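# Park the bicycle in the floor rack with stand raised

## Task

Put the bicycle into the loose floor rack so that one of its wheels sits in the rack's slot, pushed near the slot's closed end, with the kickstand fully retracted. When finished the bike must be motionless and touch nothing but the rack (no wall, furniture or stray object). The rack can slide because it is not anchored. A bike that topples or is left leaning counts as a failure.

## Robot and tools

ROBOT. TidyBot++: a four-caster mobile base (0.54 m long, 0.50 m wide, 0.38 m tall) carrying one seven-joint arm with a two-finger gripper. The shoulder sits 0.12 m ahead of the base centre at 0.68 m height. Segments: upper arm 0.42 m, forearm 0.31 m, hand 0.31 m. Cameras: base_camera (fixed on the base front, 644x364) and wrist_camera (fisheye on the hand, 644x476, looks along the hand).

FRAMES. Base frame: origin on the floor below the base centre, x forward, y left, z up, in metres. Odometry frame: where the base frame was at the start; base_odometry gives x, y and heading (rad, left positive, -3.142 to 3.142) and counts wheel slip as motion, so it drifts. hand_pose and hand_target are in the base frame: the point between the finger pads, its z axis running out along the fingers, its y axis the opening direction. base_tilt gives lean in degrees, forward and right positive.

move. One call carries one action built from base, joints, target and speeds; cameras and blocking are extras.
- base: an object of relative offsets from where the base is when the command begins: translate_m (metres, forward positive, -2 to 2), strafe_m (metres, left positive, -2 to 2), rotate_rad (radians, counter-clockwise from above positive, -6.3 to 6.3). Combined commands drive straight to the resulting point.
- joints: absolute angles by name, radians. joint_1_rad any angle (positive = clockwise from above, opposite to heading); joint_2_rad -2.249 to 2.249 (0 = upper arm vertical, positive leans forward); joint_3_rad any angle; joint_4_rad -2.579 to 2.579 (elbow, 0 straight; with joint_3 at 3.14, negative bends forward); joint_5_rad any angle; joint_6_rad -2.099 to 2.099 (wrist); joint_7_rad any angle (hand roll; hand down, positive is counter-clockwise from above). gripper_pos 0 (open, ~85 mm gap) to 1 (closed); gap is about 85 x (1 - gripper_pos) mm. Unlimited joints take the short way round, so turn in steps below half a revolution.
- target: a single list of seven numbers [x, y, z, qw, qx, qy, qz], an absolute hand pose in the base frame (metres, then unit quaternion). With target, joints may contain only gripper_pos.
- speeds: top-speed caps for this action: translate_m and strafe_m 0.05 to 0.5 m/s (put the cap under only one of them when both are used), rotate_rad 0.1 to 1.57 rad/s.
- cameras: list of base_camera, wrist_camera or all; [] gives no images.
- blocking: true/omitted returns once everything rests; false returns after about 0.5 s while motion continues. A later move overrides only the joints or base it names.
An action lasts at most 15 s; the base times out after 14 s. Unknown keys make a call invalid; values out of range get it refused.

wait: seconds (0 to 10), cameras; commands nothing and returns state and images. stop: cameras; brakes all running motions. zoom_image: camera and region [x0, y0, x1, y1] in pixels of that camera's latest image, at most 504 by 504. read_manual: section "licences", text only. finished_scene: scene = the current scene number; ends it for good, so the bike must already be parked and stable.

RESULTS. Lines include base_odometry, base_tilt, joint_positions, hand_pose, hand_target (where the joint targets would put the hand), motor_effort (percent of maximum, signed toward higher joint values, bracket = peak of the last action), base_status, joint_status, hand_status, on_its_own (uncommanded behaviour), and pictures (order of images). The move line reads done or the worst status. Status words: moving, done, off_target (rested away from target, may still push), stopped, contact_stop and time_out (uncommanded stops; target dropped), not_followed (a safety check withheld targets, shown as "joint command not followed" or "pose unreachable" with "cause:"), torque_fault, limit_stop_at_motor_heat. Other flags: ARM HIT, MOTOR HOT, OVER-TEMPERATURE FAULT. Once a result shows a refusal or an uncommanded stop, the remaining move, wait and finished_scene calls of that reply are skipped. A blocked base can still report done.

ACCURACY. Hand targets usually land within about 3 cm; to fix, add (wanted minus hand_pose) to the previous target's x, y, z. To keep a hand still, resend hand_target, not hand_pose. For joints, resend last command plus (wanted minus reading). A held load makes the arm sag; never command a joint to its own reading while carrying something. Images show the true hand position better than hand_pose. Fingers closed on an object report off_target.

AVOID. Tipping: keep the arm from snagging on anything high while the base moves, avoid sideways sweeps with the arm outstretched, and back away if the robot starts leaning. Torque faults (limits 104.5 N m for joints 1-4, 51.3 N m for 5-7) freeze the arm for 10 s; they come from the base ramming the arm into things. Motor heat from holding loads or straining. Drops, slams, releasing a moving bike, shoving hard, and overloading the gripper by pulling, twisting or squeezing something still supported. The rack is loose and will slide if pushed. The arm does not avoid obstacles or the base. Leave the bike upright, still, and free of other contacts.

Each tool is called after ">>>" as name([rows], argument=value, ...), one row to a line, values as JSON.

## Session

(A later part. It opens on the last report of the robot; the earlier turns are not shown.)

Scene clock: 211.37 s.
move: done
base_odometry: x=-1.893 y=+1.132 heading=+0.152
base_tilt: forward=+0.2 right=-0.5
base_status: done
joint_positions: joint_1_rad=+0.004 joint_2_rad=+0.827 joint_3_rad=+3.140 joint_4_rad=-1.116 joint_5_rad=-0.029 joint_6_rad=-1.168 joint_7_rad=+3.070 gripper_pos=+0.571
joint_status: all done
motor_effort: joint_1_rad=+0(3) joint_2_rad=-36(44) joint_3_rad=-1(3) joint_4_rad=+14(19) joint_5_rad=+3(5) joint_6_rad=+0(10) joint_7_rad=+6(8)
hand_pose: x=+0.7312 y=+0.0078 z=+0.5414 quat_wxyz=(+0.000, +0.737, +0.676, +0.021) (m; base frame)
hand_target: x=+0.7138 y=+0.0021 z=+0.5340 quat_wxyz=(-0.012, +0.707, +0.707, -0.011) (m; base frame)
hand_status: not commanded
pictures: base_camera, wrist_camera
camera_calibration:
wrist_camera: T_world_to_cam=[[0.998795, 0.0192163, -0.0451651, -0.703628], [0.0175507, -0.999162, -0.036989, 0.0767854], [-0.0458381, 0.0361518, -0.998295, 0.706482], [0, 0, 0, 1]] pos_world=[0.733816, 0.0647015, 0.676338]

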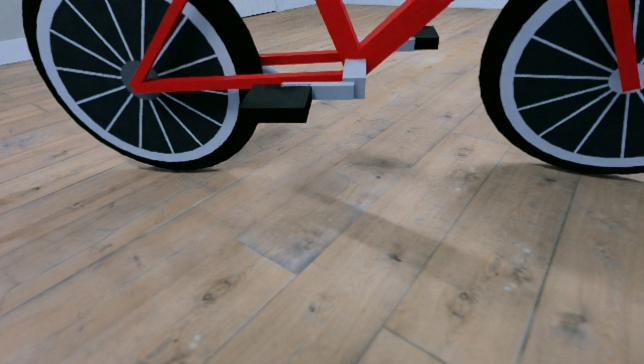

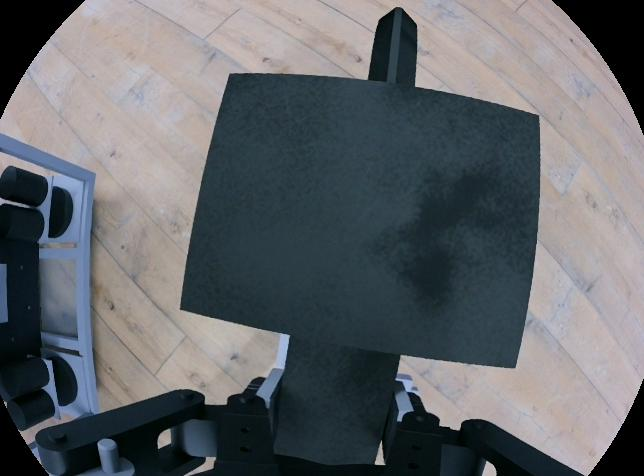

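>>> move(base={"translate_m": 0.07}, speeds={"translate_m": 0.08}, joints={"joint_6_rad": -1.27})

Scene clock: 214.13 s.
move: done
base_odometry: x=-1.823 y=+1.143 heading=+0.152
base_tilt: forward=+0.2 right=-0.5
base_status: done
joint_positions: joint_1_rad=+0.007 joint_2_rad=+0.824 joint_3_rad=+3.140 joint_4_rad=-1.112 joint_5_rad=-0.029 joint_6_rad=-1.230 joint_7_rad=+3.070 gripper_pos=+0.574
joint_status: all done
motor_effort: joint_1_rad=-2(4) joint_2_rad=-36(39) joint_3_rad=-2(4) joint_4_rad=+14(16) joint_5_rad=+3(5) joint_6_rad=+1(7) joint_7_rad=+7(7)
hand_pose: x=+0.7139 y=+0.0063 z=+0.5443 quat_wxyz=(-0.019, +0.738, +0.675, +0.001) (m; base frame)
hand_target: x=+0.6982 y=+0.0021 z=+0.5349 quat_wxyz=(-0.030, +0.707, +0.706, -0.029) (m; base frame)
hand_status: not commanded
pictures: base_camera, wrist_camera
camera_calibration:
wrist_camera: T_world_to_cam=[[0.994779, 0.0181771, -0.100418, -0.653209], [0.0143426, -0.999145, -0.0387758, 0.079014], [-0.101037, 0.0371331, -0.994189, 0.745782], [0, 0, 0, 1]] pos_world=[0.724017, 0.0631266, 0.678919]

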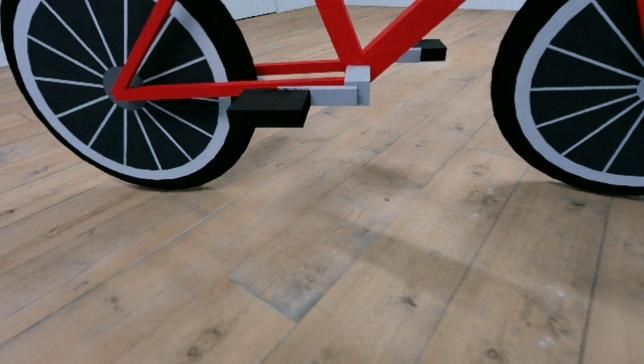

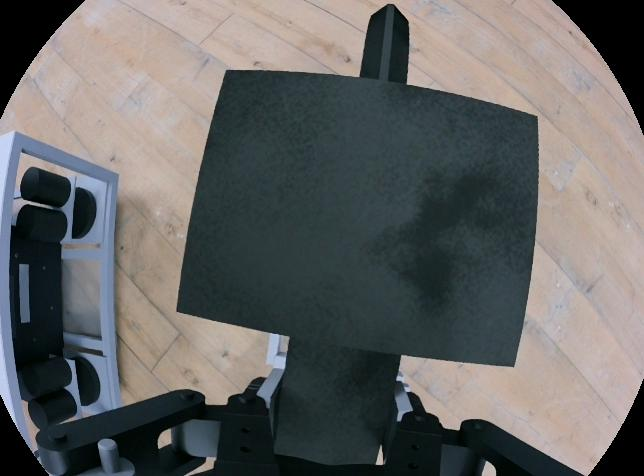

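>>> move(joints={"joint_2_rad": 0.78})

Scene clock: 215.60 s.
move: off_target
base_odometry: x=-1.823 y=+1.143 heading=+0.152
base_tilt: forward=+0.2 right=-0.5
base_status: not commanded
joint_positions: joint_1_rad=+0.007 joint_2_rad=+0.823 joint_3_rad=+3.140 joint_4_rad=-1.113 joint_5_rad=-0.029 joint_6_rad=-1.230 joint_7_rad=+3.070 gripper_pos=+0.574
joint_status: joint_2_rad off_target (ended at +0.823, target +0.780)
motor_effort: joint_1_rad=-2(3) joint_2_rad=-44(45) joint_3_rad=-2(3) joint_4_rad=+18(19) joint_5_rad=+3(4) joint_6_rad=+0(2) joint_7_rad=+7(7)
hand_pose: x=+0.7138 y=+0.0063 z=+0.5449 quat_wxyz=(-0.019, +0.738, +0.675, +0.001) (m; base frame)
hand_target: x=+0.7060 y=+0.0021 z=+0.5699 quat_wxyz=(-0.008, +0.707, +0.707, -0.008) (m; base frame)
hand_status: not commanded
pictures: base_camera, wrist_camera
camera_calibration:
wrist_camera: T_world_to_cam=[[0.994847, 0.0181771, -0.0997456, -0.65348], [0.0143694, -0.999145, -0.0387606, 0.0790113], [-0.100365, 0.0371276, -0.994258, 0.745921], [0, 0, 0, 1]] pos_world=[0.723842, 0.0631279, 0.679518]

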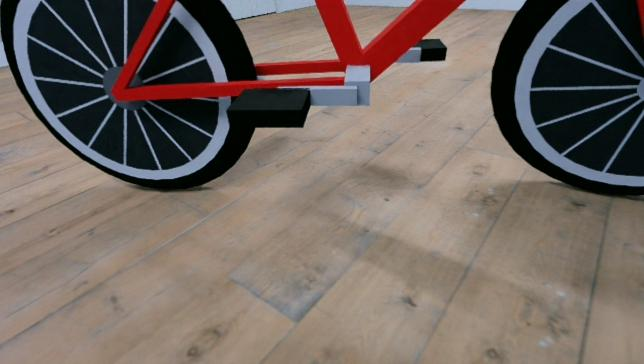

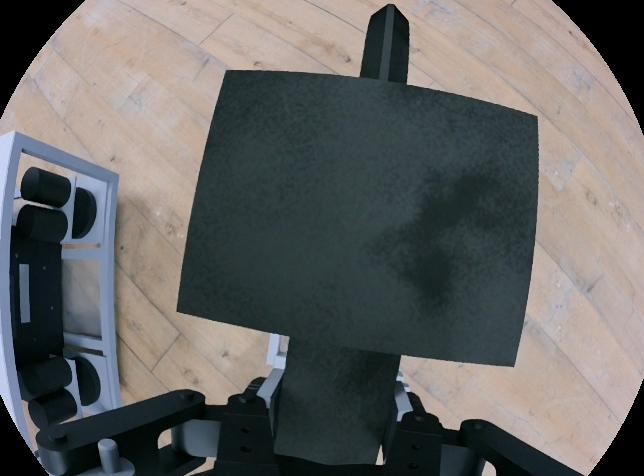

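>>> move(base={"rotate_rad": 0.5}, speeds={"rotate_rad": 0.25})

Scene clock: 219.17 s.
move: done
base_odometry: x=-1.823 y=+1.143 heading=+0.649
base_tilt: forward=+0.2 right=-0.5
base_status: done
joint_positions: joint_1_rad=+0.096 joint_2_rad=+0.831 joint_3_rad=+3.203 joint_4_rad=-1.111 joint_5_rad=-0.045 joint_6_rad=-1.184 joint_7_rad=+3.001 gripper_pos=+0.574
joint_status: not commanded
motor_effort: joint_1_rad=-17(20) joint_2_rad=-48(52) joint_3_rad=-13(16) joint_4_rad=+15(19) joint_5_rad=+9(14) joint_6_rad=-13(22) joint_7_rad=+30(35)
hand_pose: x=+0.7235 y=-0.0756 z=+0.5400 quat_wxyz=(+0.007, +0.803, +0.596, +0.004) (m; base frame)
hand_target: x=+0.7060 y=+0.0021 z=+0.5699 quat_wxyz=(-0.008, +0.707, +0.707, -0.008) (m; base frame)
hand_status: not commanded
pictures: base_camera, wrist_camera
camera_calibration:
wrist_camera: T_world_to_cam=[[0.980163, -0.188822, -0.060217, -0.68851], [-0.189548, -0.98185, -0.00652485, 0.128268], [-0.057892, 0.0178094, -0.998164, 0.714958], [0, 0, 0, 1]] pos_world=[0.740556, -0.0167991, 0.673022]

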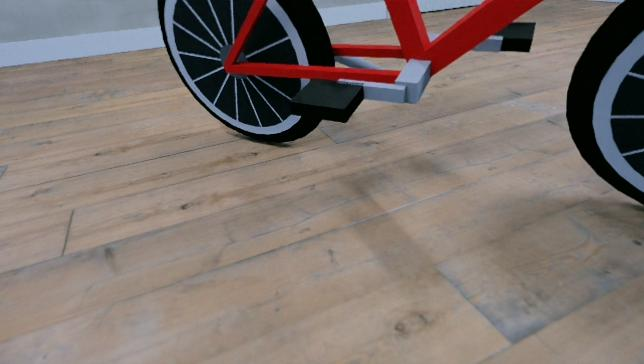

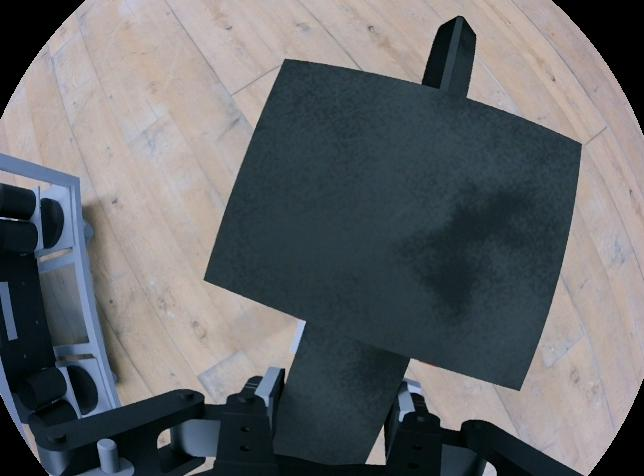

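>>> move(joints={"joint_2_rad": 0.68})

Scene clock: 220.67 s.
move: off_target
base_odometry: x=-1.823 y=+1.143 heading=+0.649
base_tilt: forward=+0.3 right=-0.5
base_status: not commanded
joint_positions: joint_1_rad=+0.096 joint_2_rad=+0.828 joint_3_rad=+3.203 joint_4_rad=-1.113 joint_5_rad=-0.045 joint_6_rad=-1.184 joint_7_rad=+3.001 gripper_pos=+0.574
joint_status: joint_2_rad off_target (ended at +0.828, target +0.680)
motor_effort: joint_1_rad=-17(18) joint_2_rad=-63(63) joint_3_rad=-14(14) joint_4_rad=+21(21) joint_5_rad=+8(9) joint_6_rad=-17(18) joint_7_rad=+30(30)
hand_pose: x=+0.7231 y=-0.0756 z=+0.5410 quat_wxyz=(+0.007, +0.803, +0.596, +0.005) (m; base frame)
hand_target: x=+0.7142 y=+0.0021 z=+0.6290 quat_wxyz=(+0.027, +0.707, +0.706, +0.028) (m; base frame)
hand_status: not commanded
pictures: base_camera, wrist_camera
camera_calibration:
wrist_camera: T_world_to_cam=[[0.980183, -0.189009, -0.0593063, -0.688639], [-0.189726, -0.981815, -0.00665324, 0.128378], [-0.0569702, 0.0177733, -0.998218, 0.715292], [0, 0, 0, 1]] pos_world=[0.740099, -0.016828, 0.674031]

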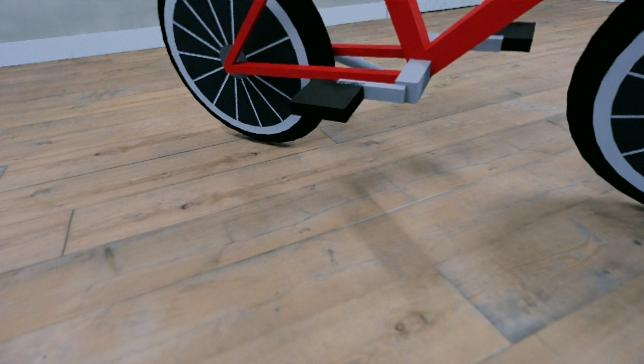

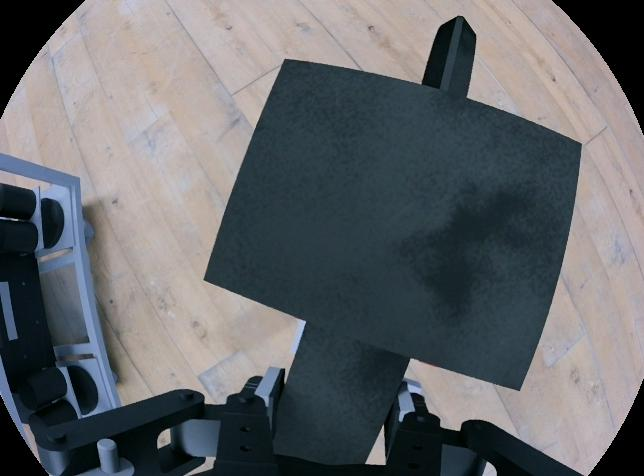

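>>> move(joints={"joint_2_rad": 0.56})

Scene clock: 234.00 s.
move: off_target
base_odometry: x=-1.823 y=+1.143 heading=+0.649
base_tilt: forward=+0.2 right=-0.5
base_status: not commanded
joint_positions: joint_1_rad=+0.053 joint_2_rad=+0.798 joint_3_rad=+3.193 joint_4_rad=-1.159 joint_5_rad=-0.041 joint_6_rad=-1.184 joint_7_rad=+3.020 gripper_pos=+0.574
joint_status: joint_2_rad off_target (ended at +0.798, target +0.560)
motor_effort: joint_1_rad=-8(18) joint_2_rad=-77(78) joint_3_rad=-7(14) joint_4_rad=+30(30) joint_5_rad=+6(8) joint_6_rad=-13(18) joint_7_rad=+15(30)
hand_pose: x=+0.7106 y=-0.0441 z=+0.5455 quat_wxyz=(+0.000, +0.782, +0.623, +0.001) (m; base frame)
hand_target: x=+0.7163 y=+0.0021 z=+0.7007 quat_wxyz=(+0.069, +0.704, +0.704, +0.070) (m; base frame)
hand_status: not commanded
pictures: base_camera, wrist_camera
camera_calibration:
wrist_camera: T_world_to_cam=[[0.989732, -0.1212, -0.0757645, -0.66493], [-0.122392, -0.992418, -0.0112806, 0.111161], [-0.0738228, 0.0204378, -0.997062, 0.72996], [0, 0, 0, 1]] pos_world=[0.725596, 0.0148104, 0.678691]

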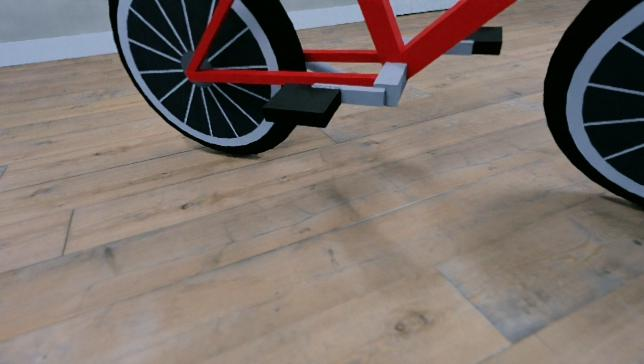

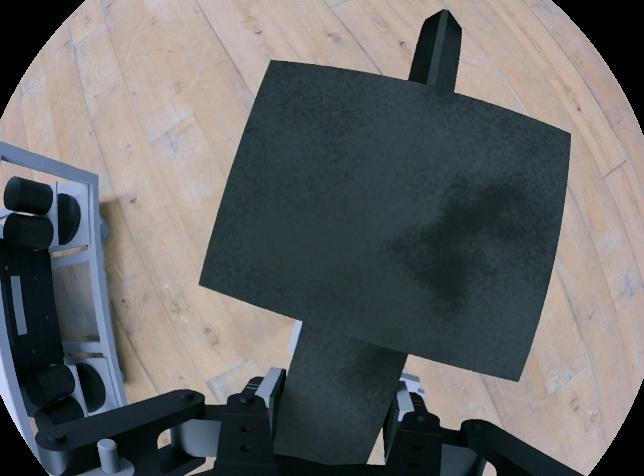

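>>> move(base={"rotate_rad": 0.4, "translate_m": 0.09}, speeds={"rotate_rad": 0.3, "translate_m": 0.07})

Scene clock: 236.87 s.
move: done
base_odometry: x=-1.751 y=+1.197 heading=+1.049
base_tilt: forward=+0.2 right=-0.5
base_status: done
joint_positions: joint_1_rad=-0.002 joint_2_rad=+0.569 joint_3_rad=+3.145 joint_4_rad=-1.100 joint_5_rad=-0.005 joint_6_rad=-1.247 joint_7_rad=+3.112 gripper_pos=+0.999
joint_status: not commanded
on_its_own: joint_2_rad moved -0.229 to your old target +0.560; gripper_pos moved +0.424 to your old target +1.000
motor_effort: joint_1_rad=+0(20) joint_2_rad=-36(80) joint_3_rad=+0(15) joint_4_rad=+18(33) joint_5_rad=+0(8) joint_6_rad=+2(14) joint_7_rad=+1(23)
hand_pose: x=+0.7282 y=+0.0022 z=+0.7016 quat_wxyz=(+0.077, +0.714, +0.691, +0.081) (m; base frame)
hand_target: x=+0.7163 y=+0.0021 z=+0.7007 quat_wxyz=(+0.069, +0.704, +0.704, +0.070) (m; base frame)
hand_status: not commanded
pictures: base_camera, wrist_camera
camera_calibration:
wrist_camera: T_world_to_cam=[[0.98647, 0.0720481, 0.147262, -0.819428], [0.0722182, -0.99738, 0.00419791, 0.00850031], [0.147179, 0.00649388, -0.989089, 0.719517], [0, 0, 0, 1]] pos_world=[0.70183, 0.0628438, 0.832301]

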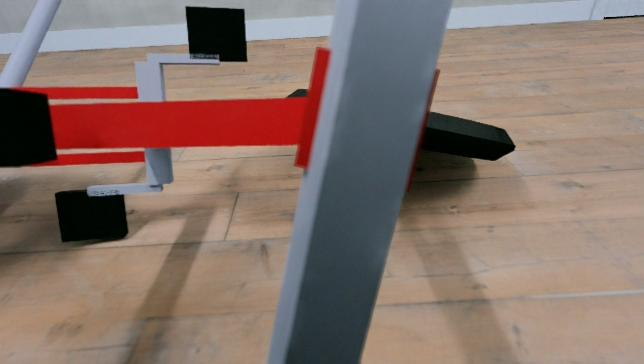

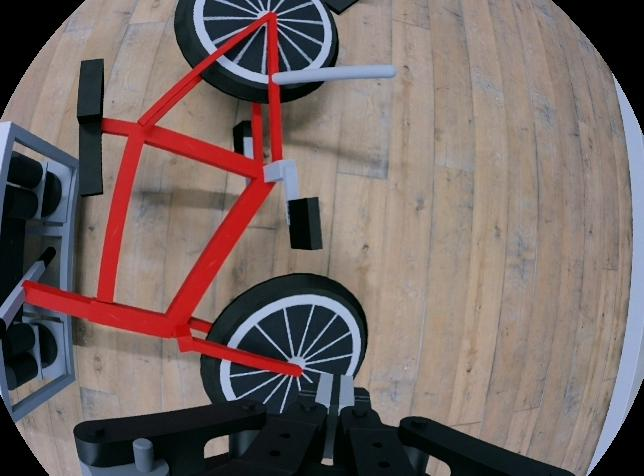

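>>> move(base={"translate_m": -0.12}, speeds={"translate_m": 0.06}, joints={"gripper_pos": 0})

Scene clock: 240.97 s.
move: done
base_odometry: x=-1.811 y=+1.093 heading=+1.049
base_tilt: forward=+0.2 right=-0.5
base_status: done
joint_positions: joint_1_rad=-0.002 joint_2_rad=+0.569 joint_3_rad=+3.145 joint_4_rad=-1.100 joint_5_rad=-0.005 joint_6_rad=-1.247 joint_7_rad=+3.112 gripper_pos=+0.000
joint_status: all done
motor_effort: joint_1_rad=+1(2) joint_2_rad=-37(40) joint_3_rad=+0(2) joint_4_rad=+18(20) joint_5_rad=-1(1) joint_6_rad=+2(3) joint_7_rad=+1(1)
hand_pose: x=+0.7282 y=+0.0022 z=+0.7022 quat_wxyz=(+0.078, +0.714, +0.691, +0.082) (m; base frame)
hand_target: x=+0.7163 y=+0.0021 z=+0.7007 quat_wxyz=(+0.069, +0.704, +0.704, +0.070) (m; base frame)
hand_status: not commanded
pictures: base_camera, wrist_camera
camera_calibration:
wrist_camera: T_world_to_cam=[[0.98634, 0.0720478, 0.148132, -0.820006], [0.0722145, -0.99738, 0.00425982, 0.00845854], [0.148051, 0.00649562, -0.988958, 0.719324], [0, 0, 0, 1]] pos_world=[0.701697, 0.0628435, 0.832815]

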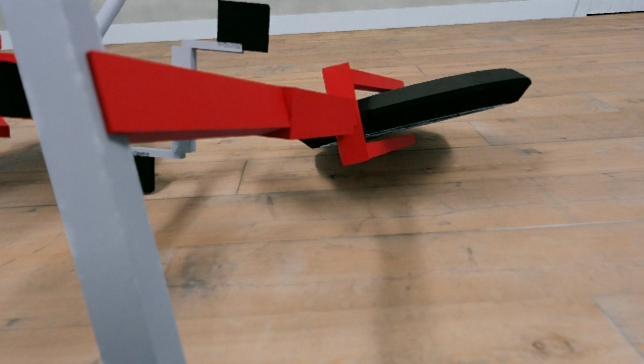

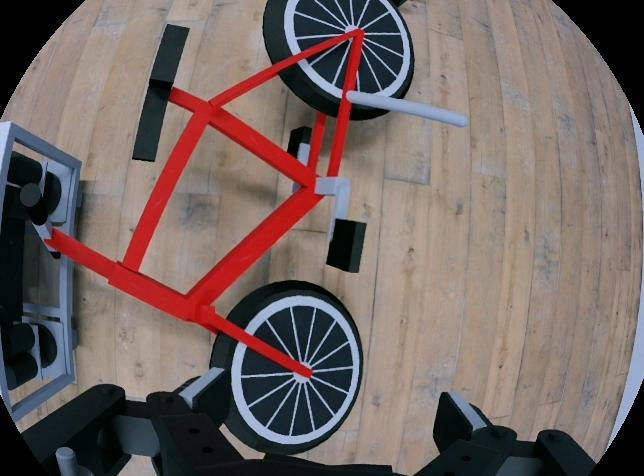

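>>> move(base={"translate_m": -0.2}, speeds={"translate_m": 0.1})

Scene clock: 244.03 s.
move: done
base_odometry: x=-1.911 y=+0.920 heading=+1.050
base_tilt: forward=+0.2 right=-0.5
base_status: done
joint_positions: joint_1_rad=-0.002 joint_2_rad=+0.567 joint_3_rad=+3.145 joint_4_rad=-1.100 joint_5_rad=-0.005 joint_6_rad=-1.247 joint_7_rad=+3.112 gripper_pos=+0.000
joint_status: not commanded
motor_effort: joint_1_rad=+0(2) joint_2_rad=-36(39) joint_3_rad=-1(1) joint_4_rad=+19(21) joint_5_rad=+0(1) joint_6_rad=+2(3) joint_7_rad=+1(1)
hand_pose: x=+0.7281 y=+0.0022 z=+0.7033 quat_wxyz=(+0.078, +0.714, +0.691, +0.082) (m; base frame)
hand_target: x=+0.7163 y=+0.0021 z=+0.7007 quat_wxyz=(+0.069, +0.704, +0.704, +0.070) (m; base frame)
hand_status: not commanded
pictures: base_camera, wrist_camera
camera_calibration:
wrist_camera: T_world_to_cam=[[0.986073, 0.0720473, 0.1499, -0.82118], [0.0722067, -0.99738, 0.00438571, 0.00837363], [0.149823, 0.00649916, -0.988691, 0.718931], [0, 0, 0, 1]] pos_world=[0.701426, 0.062843, 0.833859]

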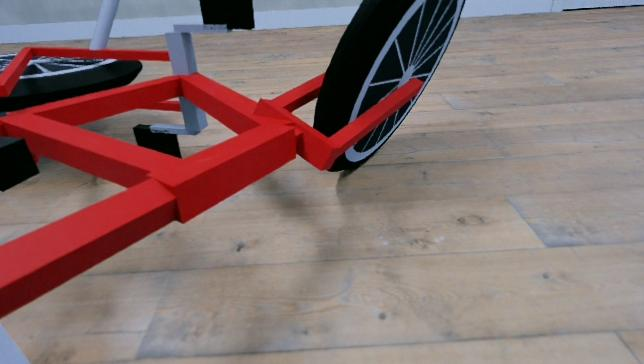

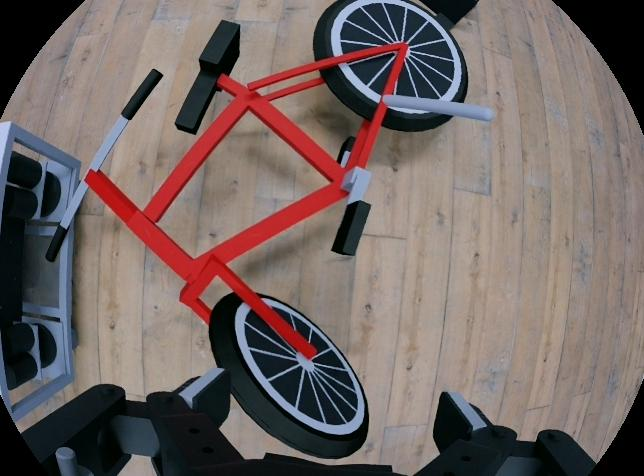

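>>> move(base={"translate_m": -0.12}, speeds={"translate_m": 0.2}, cameras=["wrist_camera"])

>>> move(base={"translate_m": -0.155, "strafe_m": 0.58, "rotate_rad": -0.256})

Scene clock: 253.80 s.
move: done
base_odometry: x=-1.971 y=+0.816 heading=+1.051
base_tilt: forward=+0.2 right=-0.5
base_status: done
joint_positions: joint_1_rad=-0.002 joint_2_rad=+0.567 joint_3_rad=+3.145 joint_4_rad=-1.100 joint_5_rad=-0.005 joint_6_rad=-1.247 joint_7_rad=+3.112 gripper_pos=+0.000
joint_status: not commanded
motor_effort: joint_1_rad=+0(2) joint_2_rad=-37(38) joint_3_rad=-1(1) joint_4_rad=+19(20) joint_5_rad=+0(1) joint_6_rad=+2(3) joint_7_rad=+1(1)
hand_pose: x=+0.7281 y=+0.0022 z=+0.7033 quat_wxyz=(+0.078, +0.714, +0.691, +0.082) (m; base frame)
hand_target: x=+0.7163 y=+0.0021 z=+0.7007 quat_wxyz=(+0.069, +0.704, +0.704, +0.070) (m; base frame)
hand_status: not commanded
pictures: wrist_camera
camera_calibration:
wrist_camera: T_world_to_cam=[[0.986059, 0.0720472, 0.149987, -0.821237], [0.0722064, -0.99738, 0.0043919, 0.00836946], [0.14991, 0.00649934, -0.988678, 0.718912], [0, 0, 0, 1]] pos_world=[0.701412, 0.062843, 0.833911]

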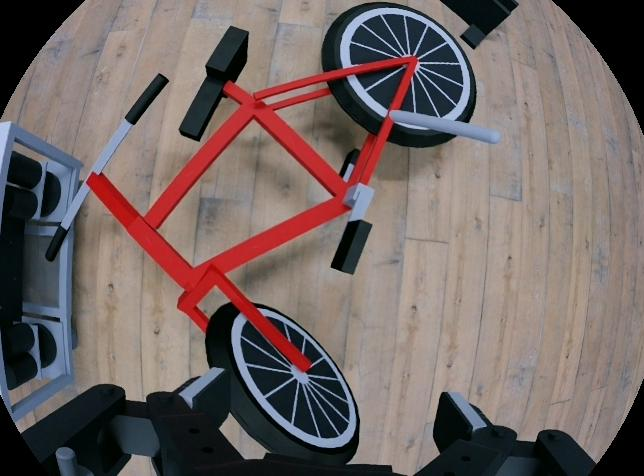

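Scene clock: 256.37 s.
move: done
base_odometry: x=-2.551 y=+0.969 heading=+0.794
base_tilt: forward=+0.2 right=-0.5
base_status: done
joint_positions: joint_1_rad=-0.002 joint_2_rad=+0.567 joint_3_rad=+3.148 joint_4_rad=-1.100 joint_5_rad=-0.005 joint_6_rad=-1.247 joint_7_rad=+3.112 gripper_pos=+0.000
joint_status: not commanded
motor_effort: joint_1_rad=+0(7) joint_2_rad=-36(38) joint_3_rad=+0(5) joint_4_rad=+18(20) joint_5_rad=-1(3) joint_6_rad=+1(3) joint_7_rad=+1(1)
hand_pose: x=+0.7282 y=+0.0006 z=+0.7034 quat_wxyz=(+0.079, +0.714, +0.690, +0.082) (m; base frame)
hand_target: x=+0.7163 y=+0.0021 z=+0.7007 quat_wxyz=(+0.069, +0.704, +0.704, +0.070) (m; base frame)
hand_status: not commanded
pictures: base_camera, wrist_camera
camera_calibration:
wrist_camera: T_world_to_cam=[[0.986234, 0.0696178, 0.149983, -0.821284], [0.0694852, -0.997564, 0.00613117, 0.00750533], [0.150045, 0.00437484, -0.98867, 0.718865], [0, 0, 0, 1]] pos_world=[0.701595, 0.0615181, 0.833853]

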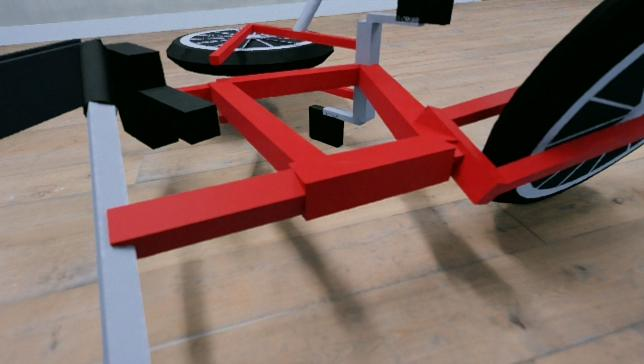

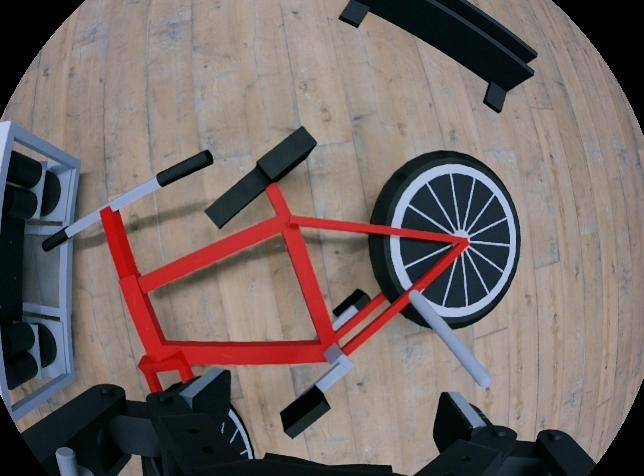

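>>> move(base={"translate_m": -0.2}, speeds={"translate_m": 0.4})

Scene clock: 260.60 s.
move: done
base_odometry: x=-2.692 y=+0.827 heading=+0.794
base_tilt: forward=+0.2 right=-0.5
base_status: done
joint_positions: joint_1_rad=-0.002 joint_2_rad=+0.560 joint_3_rad=+3.148 joint_4_rad=-1.101 joint_5_rad=-0.005 joint_6_rad=-1.247 joint_7_rad=+3.112 gripper_pos=+0.000
joint_status: not commanded
motor_effort: joint_1_rad=+1(2) joint_2_rad=-35(39) joint_3_rad=-1(1) joint_4_rad=+20(20) joint_5_rad=-1(2) joint_6_rad=+1(3) joint_7_rad=+1(1)
hand_pose: x=+0.7279 y=+0.0007 z=+0.7072 quat_wxyz=(+0.081, +0.714, +0.690, +0.084) (m; base frame)
hand_target: x=+0.7163 y=+0.0021 z=+0.7007 quat_wxyz=(+0.069, +0.704, +0.704, +0.070) (m; base frame)
hand_status: not commanded
pictures: base_camera, wrist_camera
camera_calibration:
wrist_camera: T_world_to_cam=[[0.985278, 0.0697878, 0.156068, -0.82518], [0.0696204, -0.997552, 0.00654515, 0.00721815], [0.156143, 0.00441673, -0.987725, 0.717617], [0, 0, 0, 1]] pos_world=[0.700478, 0.0616184, 0.837545]

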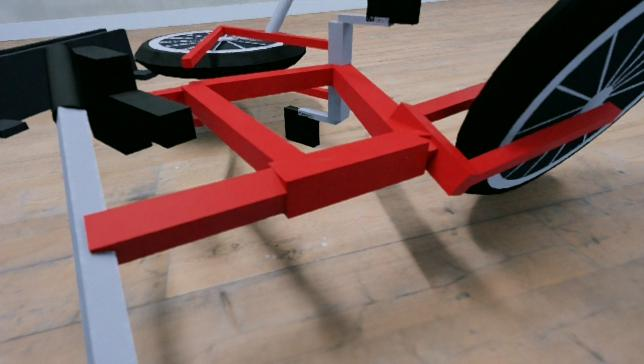

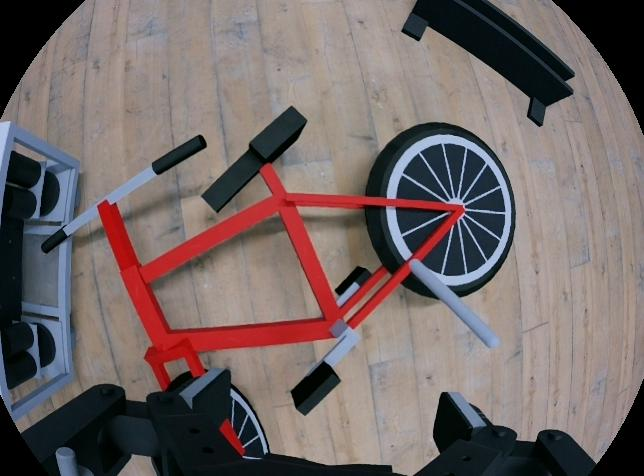

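>>> zoom_image(camera="wrist_camera", region=[0, 120, 220, 360])

>>> move(base={"translate_m": -0.12, "strafe_m": -0.09}, speeds={"translate_m": 0.4})

>>> zoom_image(camera="wrist_camera", region=[0, 120, 220, 360])

Scaled by 2.100.

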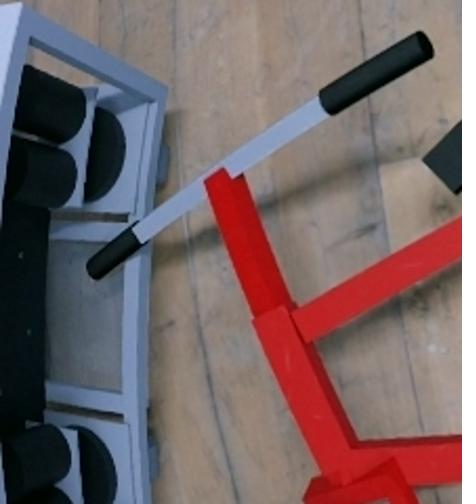

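Scene clock: 263.10 s.
move: done
base_odometry: x=-2.712 y=+0.678 heading=+0.794
base_tilt: forward=+0.2 right=-0.5
base_status: done
joint_positions: joint_1_rad=+0.003 joint_2_rad=+0.561 joint_3_rad=+3.148 joint_4_rad=-1.101 joint_5_rad=-0.005 joint_6_rad=-1.247 joint_7_rad=+3.112 gripper_pos=+0.000
joint_status: not commanded
motor_effort: joint_1_rad=+1(3) joint_2_rad=-36(38) joint_3_rad=+0(2) joint_4_rad=+18(20) joint_5_rad=+1(1) joint_6_rad=+2(3) joint_7_rad=+1(1)
hand_pose: x=+0.7279 y=-0.0024 z=+0.7067 quat_wxyz=(+0.081, +0.716, +0.688, +0.084) (m; base frame)
hand_target: x=+0.7163 y=+0.0021 z=+0.7007 quat_wxyz=(+0.069, +0.704, +0.704, +0.070) (m; base frame)
hand_status: not commanded
pictures: base_camera, wrist_camera
camera_calibration:
wrist_camera: T_world_to_cam=[[0.985737, 0.0648062, 0.155315, -0.824721], [0.0645821, -0.997891, 0.00649361, 0.00785284], [0.155408, 0.00362959, -0.987844, 0.717786], [0, 0, 0, 1]] pos_world=[0.700901, 0.0586781, 0.837101]

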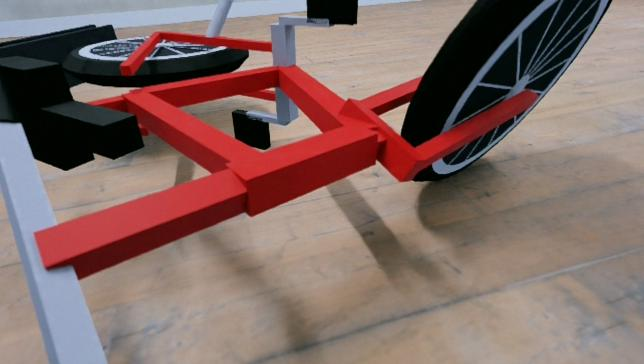

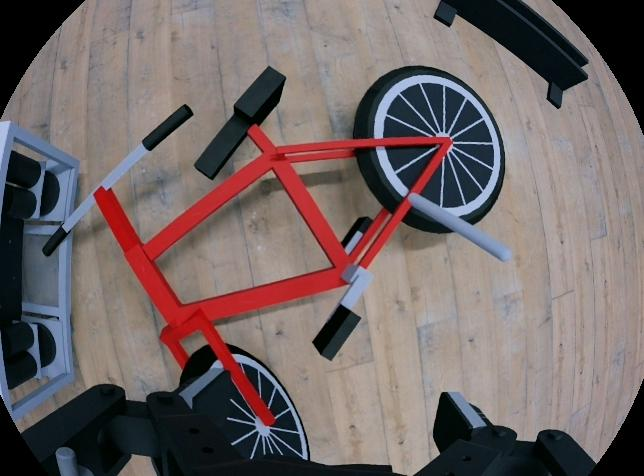

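Scaled by 2.100.

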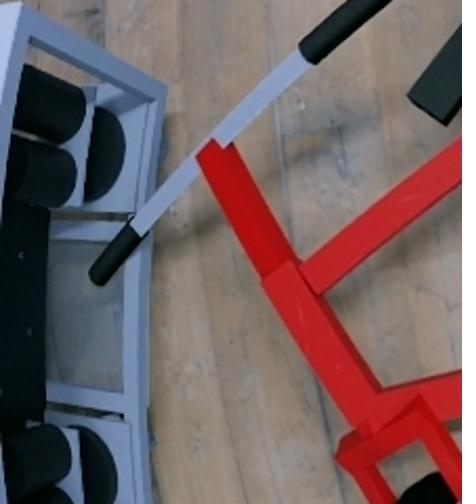

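>>> move(target=[0.44, 0.206, 0.40, 0, 0.948, 0.317, 0])

Scene clock: 269.03 s.
move: off_target
base_odometry: x=-2.712 y=+0.678 heading=+0.794
base_tilt: forward=+0.2 right=-0.5
base_status: not commanded
joint_positions: joint_1_rad=-0.510 joint_2_rad=+0.687 joint_3_rad=+3.098 joint_4_rad=-2.058 joint_5_rad=+0.077 joint_6_rad=-0.425 joint_7_rad=+1.608 gripper_pos=+0.000
joint_status: not commanded
motor_effort: joint_1_rad=+0(2) joint_2_rad=-28(36) joint_3_rad=-1(2) joint_4_rad=+6(20) joint_5_rad=+1(2) joint_6_rad=+0(2) joint_7_rad=+1(1)
hand_pose: x=+0.4443 y=+0.1952 z=+0.4063 quat_wxyz=(+0.005, +0.947, +0.320, -0.013) (m; base frame)
hand_target: x=+0.4400 y=+0.2060 z=+0.4000 quat_wxyz=(+0.000, +0.948, +0.317, +0.000) (m; base frame)
hand_status: off_target (0.013 m and 1.6 deg from the pose sent, 0.469 m and 52.4 deg at the start)
pictures: base_camera, wrist_camera
camera_calibration:
wrist_camera: T_world_to_cam=[[0.681472, -0.727633, -0.0783941, -0.126466], [-0.728801, -0.684492, 0.0178745, 0.511975], [-0.0666662, 0.0449528, -0.996762, 0.558579], [0, 0, 0, 1]] pos_world=[0.49655, 0.233313, 0.537705]

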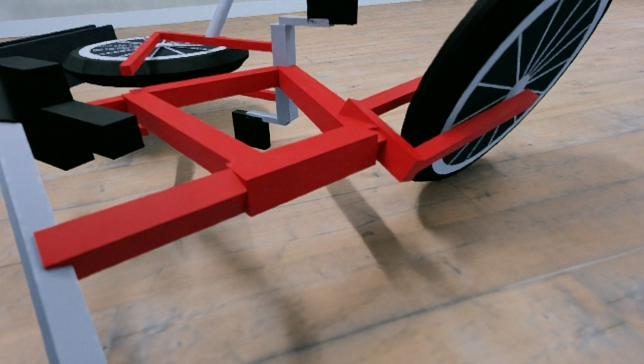

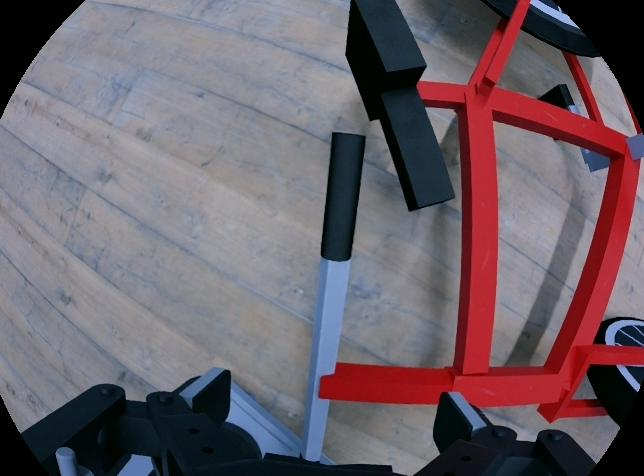

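>>> move(target=[0.45, 0.222, 0.225, 0, 0.948, 0.317, 0])

Scene clock: 271.77 s.
move: off_target
base_odometry: x=-2.712 y=+0.678 heading=+0.794
base_tilt: forward=+0.2 right=-0.5
base_status: not commanded
joint_positions: joint_1_rad=-0.573 joint_2_rad=+1.156 joint_3_rad=+3.117 joint_4_rad=-1.963 joint_5_rad=+0.075 joint_6_rad=-0.101 joint_7_rad=+1.606 gripper_pos=+0.000
joint_status: not commanded
motor_effort: joint_1_rad=+1(1) joint_2_rad=-32(34) joint_3_rad=-1(1) joint_4_rad=+1(7) joint_5_rad=+0(2) joint_6_rad=-1(1) joint_7_rad=+1(1)
hand_pose: x=+0.4210 y=+0.2103 z=+0.2272 quat_wxyz=(+0.002, +0.940, +0.340, -0.040) (m; base frame)
hand_target: x=+0.4500 y=+0.2220 z=+0.2250 quat_wxyz=(+0.000, +0.948, +0.317, +0.000) (m; base frame)
hand_status: off_target (0.031 m and 5.3 deg from the pose sent, 0.183 m and 1.6 deg at the start)
pictures: base_camera, wrist_camera
camera_calibration:
wrist_camera: T_world_to_cam=[[0.707217, -0.698749, -0.107674, -0.123916], [-0.696527, -0.714729, 0.0633417, 0.49096], [-0.121218, 0.0302014, -0.992166, 0.402835], [0, 0, 0, 1]] pos_world=[0.478433, 0.252151, 0.355238]

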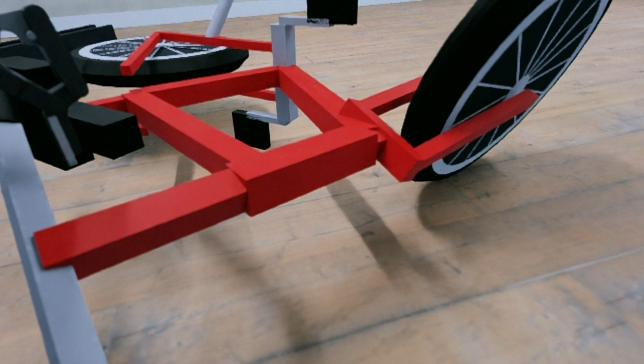

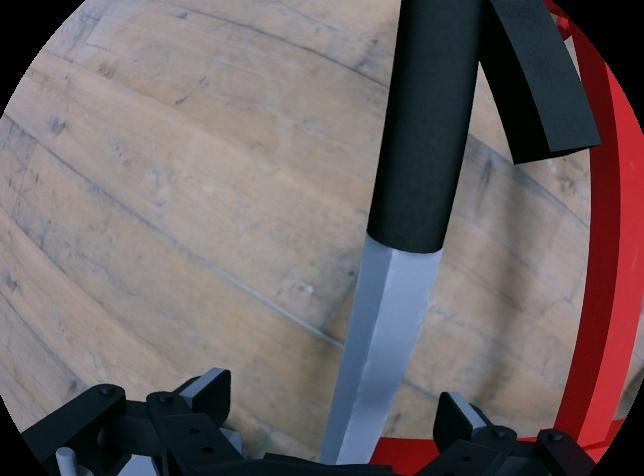

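>>> move(target=[0.475, 0.23, 0.21, 0, 0.955, 0.297, 0])

Scene clock: 273.17 s.
move: off_target
base_odometry: x=-2.712 y=+0.678 heading=+0.794
base_tilt: forward=+0.2 right=-0.6
base_status: not commanded
joint_positions: joint_1_rad=-0.573 joint_2_rad=+1.190 joint_3_rad=+3.117 joint_4_rad=-1.854 joint_5_rad=+0.075 joint_6_rad=-0.099 joint_7_rad=+1.606 gripper_pos=+0.000
joint_status: not commanded
motor_effort: joint_1_rad=+1(1) joint_2_rad=-35(35) joint_3_rad=-1(1) joint_4_rad=+2(2) joint_5_rad=+0(2) joint_6_rad=+0(2) joint_7_rad=+1(1)
hand_pose: x=+0.4648 y=+0.2393 z=+0.2144 quat_wxyz=(-0.007, +0.941, +0.339, -0.003) (m; base frame)
hand_target: x=+0.4750 y=+0.2300 z=+0.2100 quat_wxyz=(+0.000, +0.955, +0.297, +0.000) (m; base frame)
hand_status: off_target (0.015 m and 5.2 deg from the pose sent, 0.060 m and 6.9 deg at the start)
pictures: base_camera, wrist_camera
camera_calibration:
wrist_camera: T_world_to_cam=[[0.711678, -0.696424, -0.0922405, -0.141961], [-0.700098, -0.71396, -0.0111264, 0.560497], [-0.0581073, 0.0724959, -0.995675, 0.355875], [0, 0, 0, 1]] pos_world=[0.514113, 0.275508, 0.347478]

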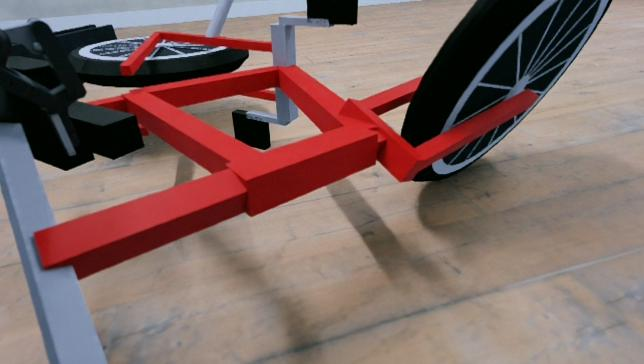

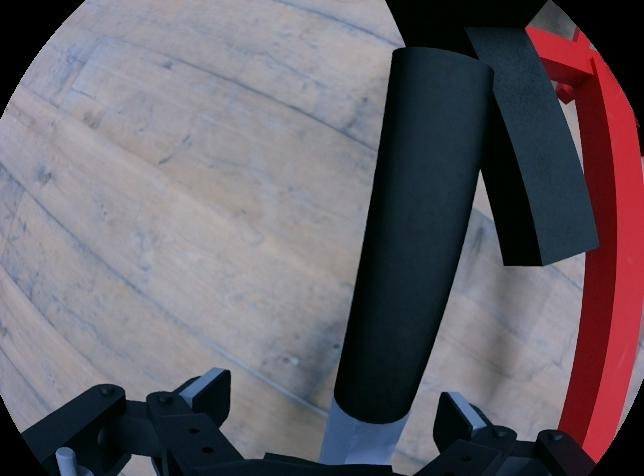

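>>> move(target=[0.475, 0.23, 0.195, 0, 0.955, 0.297, 0], cameras=[])

>>> move(joints={"gripper_pos": 1.0})

Scene clock: 274.33 s.
move: off_target
base_odometry: x=-2.712 y=+0.678 heading=+0.794
base_tilt: forward=+0.2 right=-0.5
base_status: not commanded
joint_positions: joint_1_rad=-0.573 joint_2_rad=+1.234 joint_3_rad=+3.117 joint_4_rad=-1.837 joint_5_rad=+0.072 joint_6_rad=-0.099 joint_7_rad=+1.606 gripper_pos=+0.000
joint_status: not commanded
motor_effort: joint_1_rad=+1(1) joint_2_rad=-34(36) joint_3_rad=-1(1) joint_4_rad=+1(2) joint_5_rad=+1(2) joint_6_rad=+0(1) joint_7_rad=+1(1)
hand_pose: x=+0.4561 y=+0.2340 z=+0.1964 quat_wxyz=(-0.005, +0.941, +0.337, -0.016) (m; base frame)
hand_target: x=+0.4750 y=+0.2300 z=+0.1950 quat_wxyz=(+0.000, +0.955, +0.297, +0.000) (m; base frame)
hand_status: off_target (0.019 m and 5.2 deg from the pose sent, 0.024 m and 5.2 deg at the start)
pictures: none
No camera images: "cameras" was empty.

Scene clock: 275.43 s.
move: off_target
base_odometry: x=-2.712 y=+0.678 heading=+0.794
base_tilt: forward=+0.2 right=-0.5
base_status: not commanded
joint_positions: joint_1_rad=-0.563 joint_2_rad=+1.239 joint_3_rad=+3.126 joint_4_rad=-1.831 joint_5_rad=+0.043 joint_6_rad=-0.099 joint_7_rad=+1.596 gripper_pos=+0.760
joint_status: gripper_pos off_target (ended at +0.760, target +1.000)
motor_effort: joint_1_rad=-1(4) joint_2_rad=-35(36) joint_3_rad=+1(6) joint_4_rad=+2(4) joint_5_rad=+2(7) joint_6_rad=+1(3) joint_7_rad=+2(6)
hand_pose: x=+0.4617 y=+0.2277 z=+0.1943 quat_wxyz=(-0.002, +0.950, +0.313, -0.015) (m; base frame)
hand_target: x=+0.4750 y=+0.2300 z=+0.1950 quat_wxyz=(+0.000, +0.955, +0.297, +0.000) (m; base frame)
hand_status: not commanded
pictures: base_camera, wrist_camera
camera_calibration:
wrist_camera: T_world_to_cam=[[0.670138, -0.736489, -0.0921884, -0.121366], [-0.738534, -0.674022, 0.0161652, 0.553144], [-0.0740425, 0.0572514, -0.99561, 0.347363], [0, 0, 0, 1]] pos_world=[0.515568, 0.26356, 0.325708]

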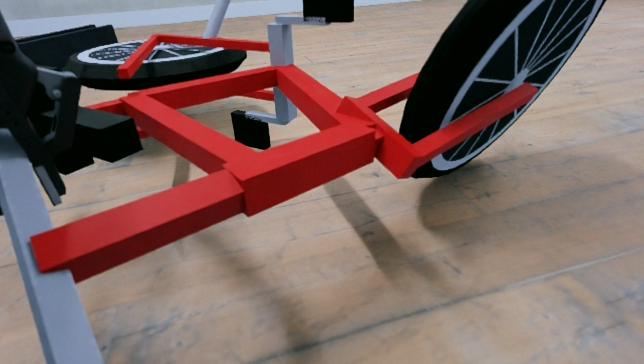

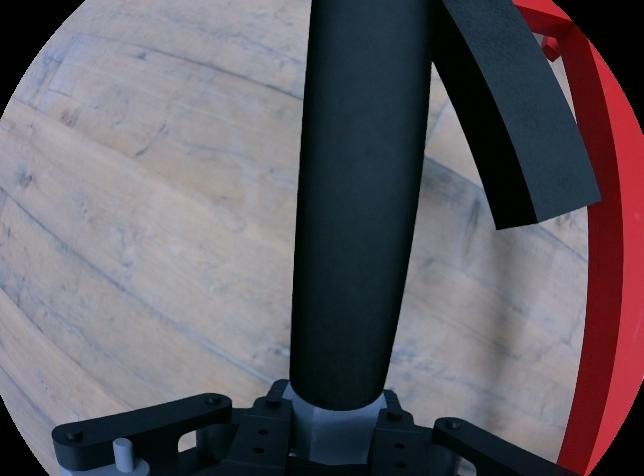

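>>> move(target=[0.52, 0.24, 0.32, 0, 0.955, 0.297, 0])

Scene clock: 277.33 s.
move: off_target
base_odometry: x=-2.712 y=+0.678 heading=+0.794
base_tilt: forward=+0.2 right=-0.5
base_status: not commanded
joint_positions: joint_1_rad=-0.490 joint_2_rad=+1.100 joint_3_rad=+3.105 joint_4_rad=-1.817 joint_5_rad=+0.043 joint_6_rad=-0.353 joint_7_rad=+1.582 gripper_pos=+0.760
joint_status: not commanded
motor_effort: joint_1_rad=-4(5) joint_2_rad=-55(55) joint_3_rad=+1(3) joint_4_rad=+13(13) joint_5_rad=+8(10) joint_6_rad=+0(3) joint_7_rad=+6(7)
hand_pose: x=+0.4683 y=+0.2056 z=+0.2581 quat_wxyz=(+0.006, +0.959, +0.276, -0.064) (m; base frame)
hand_target: x=+0.5200 y=+0.2400 z=+0.3200 quat_wxyz=(+0.000, +0.955, +0.297, +0.000) (m; base frame)
hand_status: off_target (0.088 m and 7.8 deg from the pose sent, 0.139 m and 2.6 deg at the start)
pictures: base_camera, wrist_camera
camera_calibration:
wrist_camera: T_world_to_cam=[[0.603092, -0.789632, -0.112967, -0.0885346], [-0.781698, -0.613258, 0.113419, 0.524672], [-0.158837, 0.0199042, -0.987104, 0.457797], [0, 0, 0, 1]] pos_world=[0.536244, 0.242737, 0.382384]

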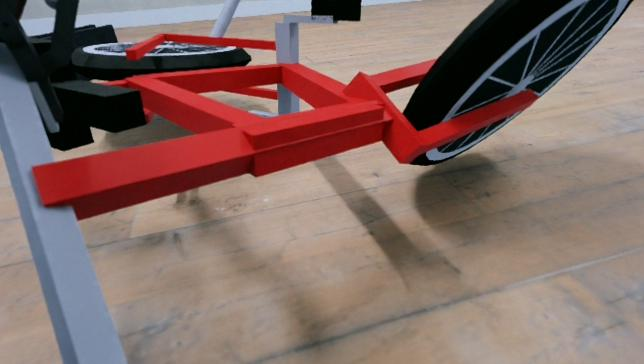

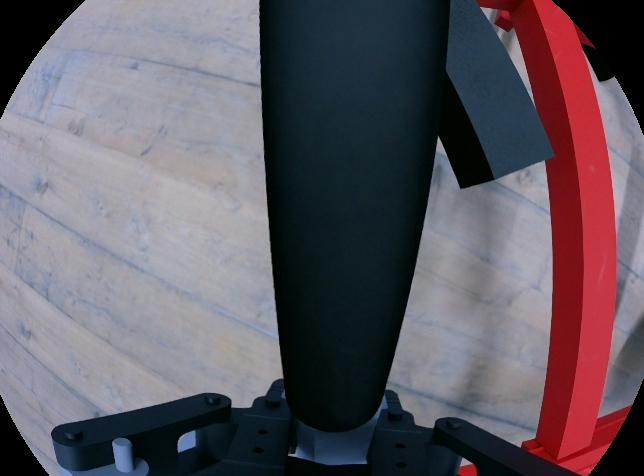

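>>> move(target=[0.56, 0.27, 0.40, 0, 0.955, 0.297, 0])

>>> zoom_image(camera="base_camera", region=[0, 0, 500, 364])

Scene clock: 279.17 s.
move: off_target
base_odometry: x=-2.712 y=+0.678 heading=+0.794
base_tilt: forward=+0.2 right=-0.5
base_status: not commanded
joint_positions: joint_1_rad=-0.454 joint_2_rad=+1.038 joint_3_rad=+3.083 joint_4_rad=-1.683 joint_5_rad=+0.020 joint_6_rad=-0.630 joint_7_rad=+1.566 gripper_pos=+0.760
joint_status: not commanded
motor_effort: joint_1_rad=-10(10) joint_2_rad=-63(63) joint_3_rad=-2(2) joint_4_rad=+20(20) joint_5_rad=+16(18) joint_6_rad=+0(2) joint_7_rad=+9(10)
hand_pose: x=+0.4885 y=+0.2130 z=+0.3053 quat_wxyz=(+0.006, +0.963, +0.247, -0.106) (m; base frame)
hand_target: x=+0.5600 y=+0.2700 z=+0.4000 quat_wxyz=(+0.000, +0.955, +0.297, +0.000) (m; base frame)
hand_status: off_target (0.132 m and 13.5 deg from the pose sent, 0.181 m and 7.8 deg at the start)
pictures: base_camera, wrist_camera
camera_calibration:
wrist_camera: T_world_to_cam=[[0.545607, -0.826693, -0.137446, -0.0460958], [-0.804301, -0.562619, 0.191207, 0.516231], [-0.235399, 0.00622451, -0.971879, 0.543089], [0, 0, 0, 1]] pos_world=[0.568198, 0.248954, 0.422774]

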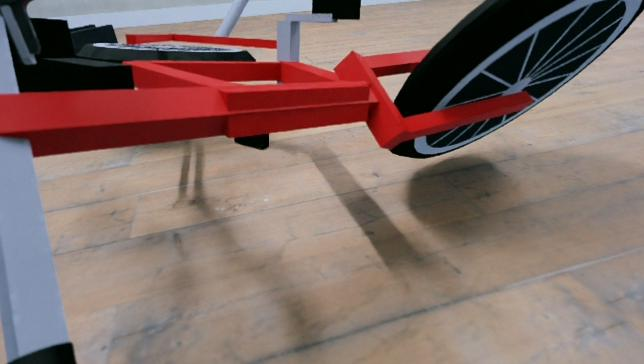

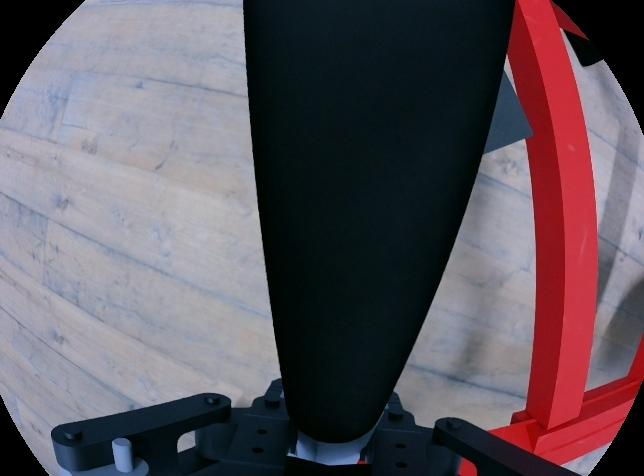

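Scaled by 1.008.

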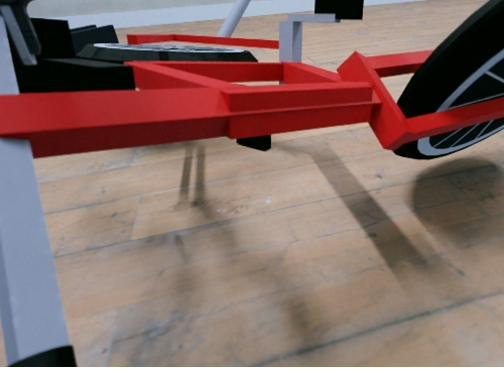

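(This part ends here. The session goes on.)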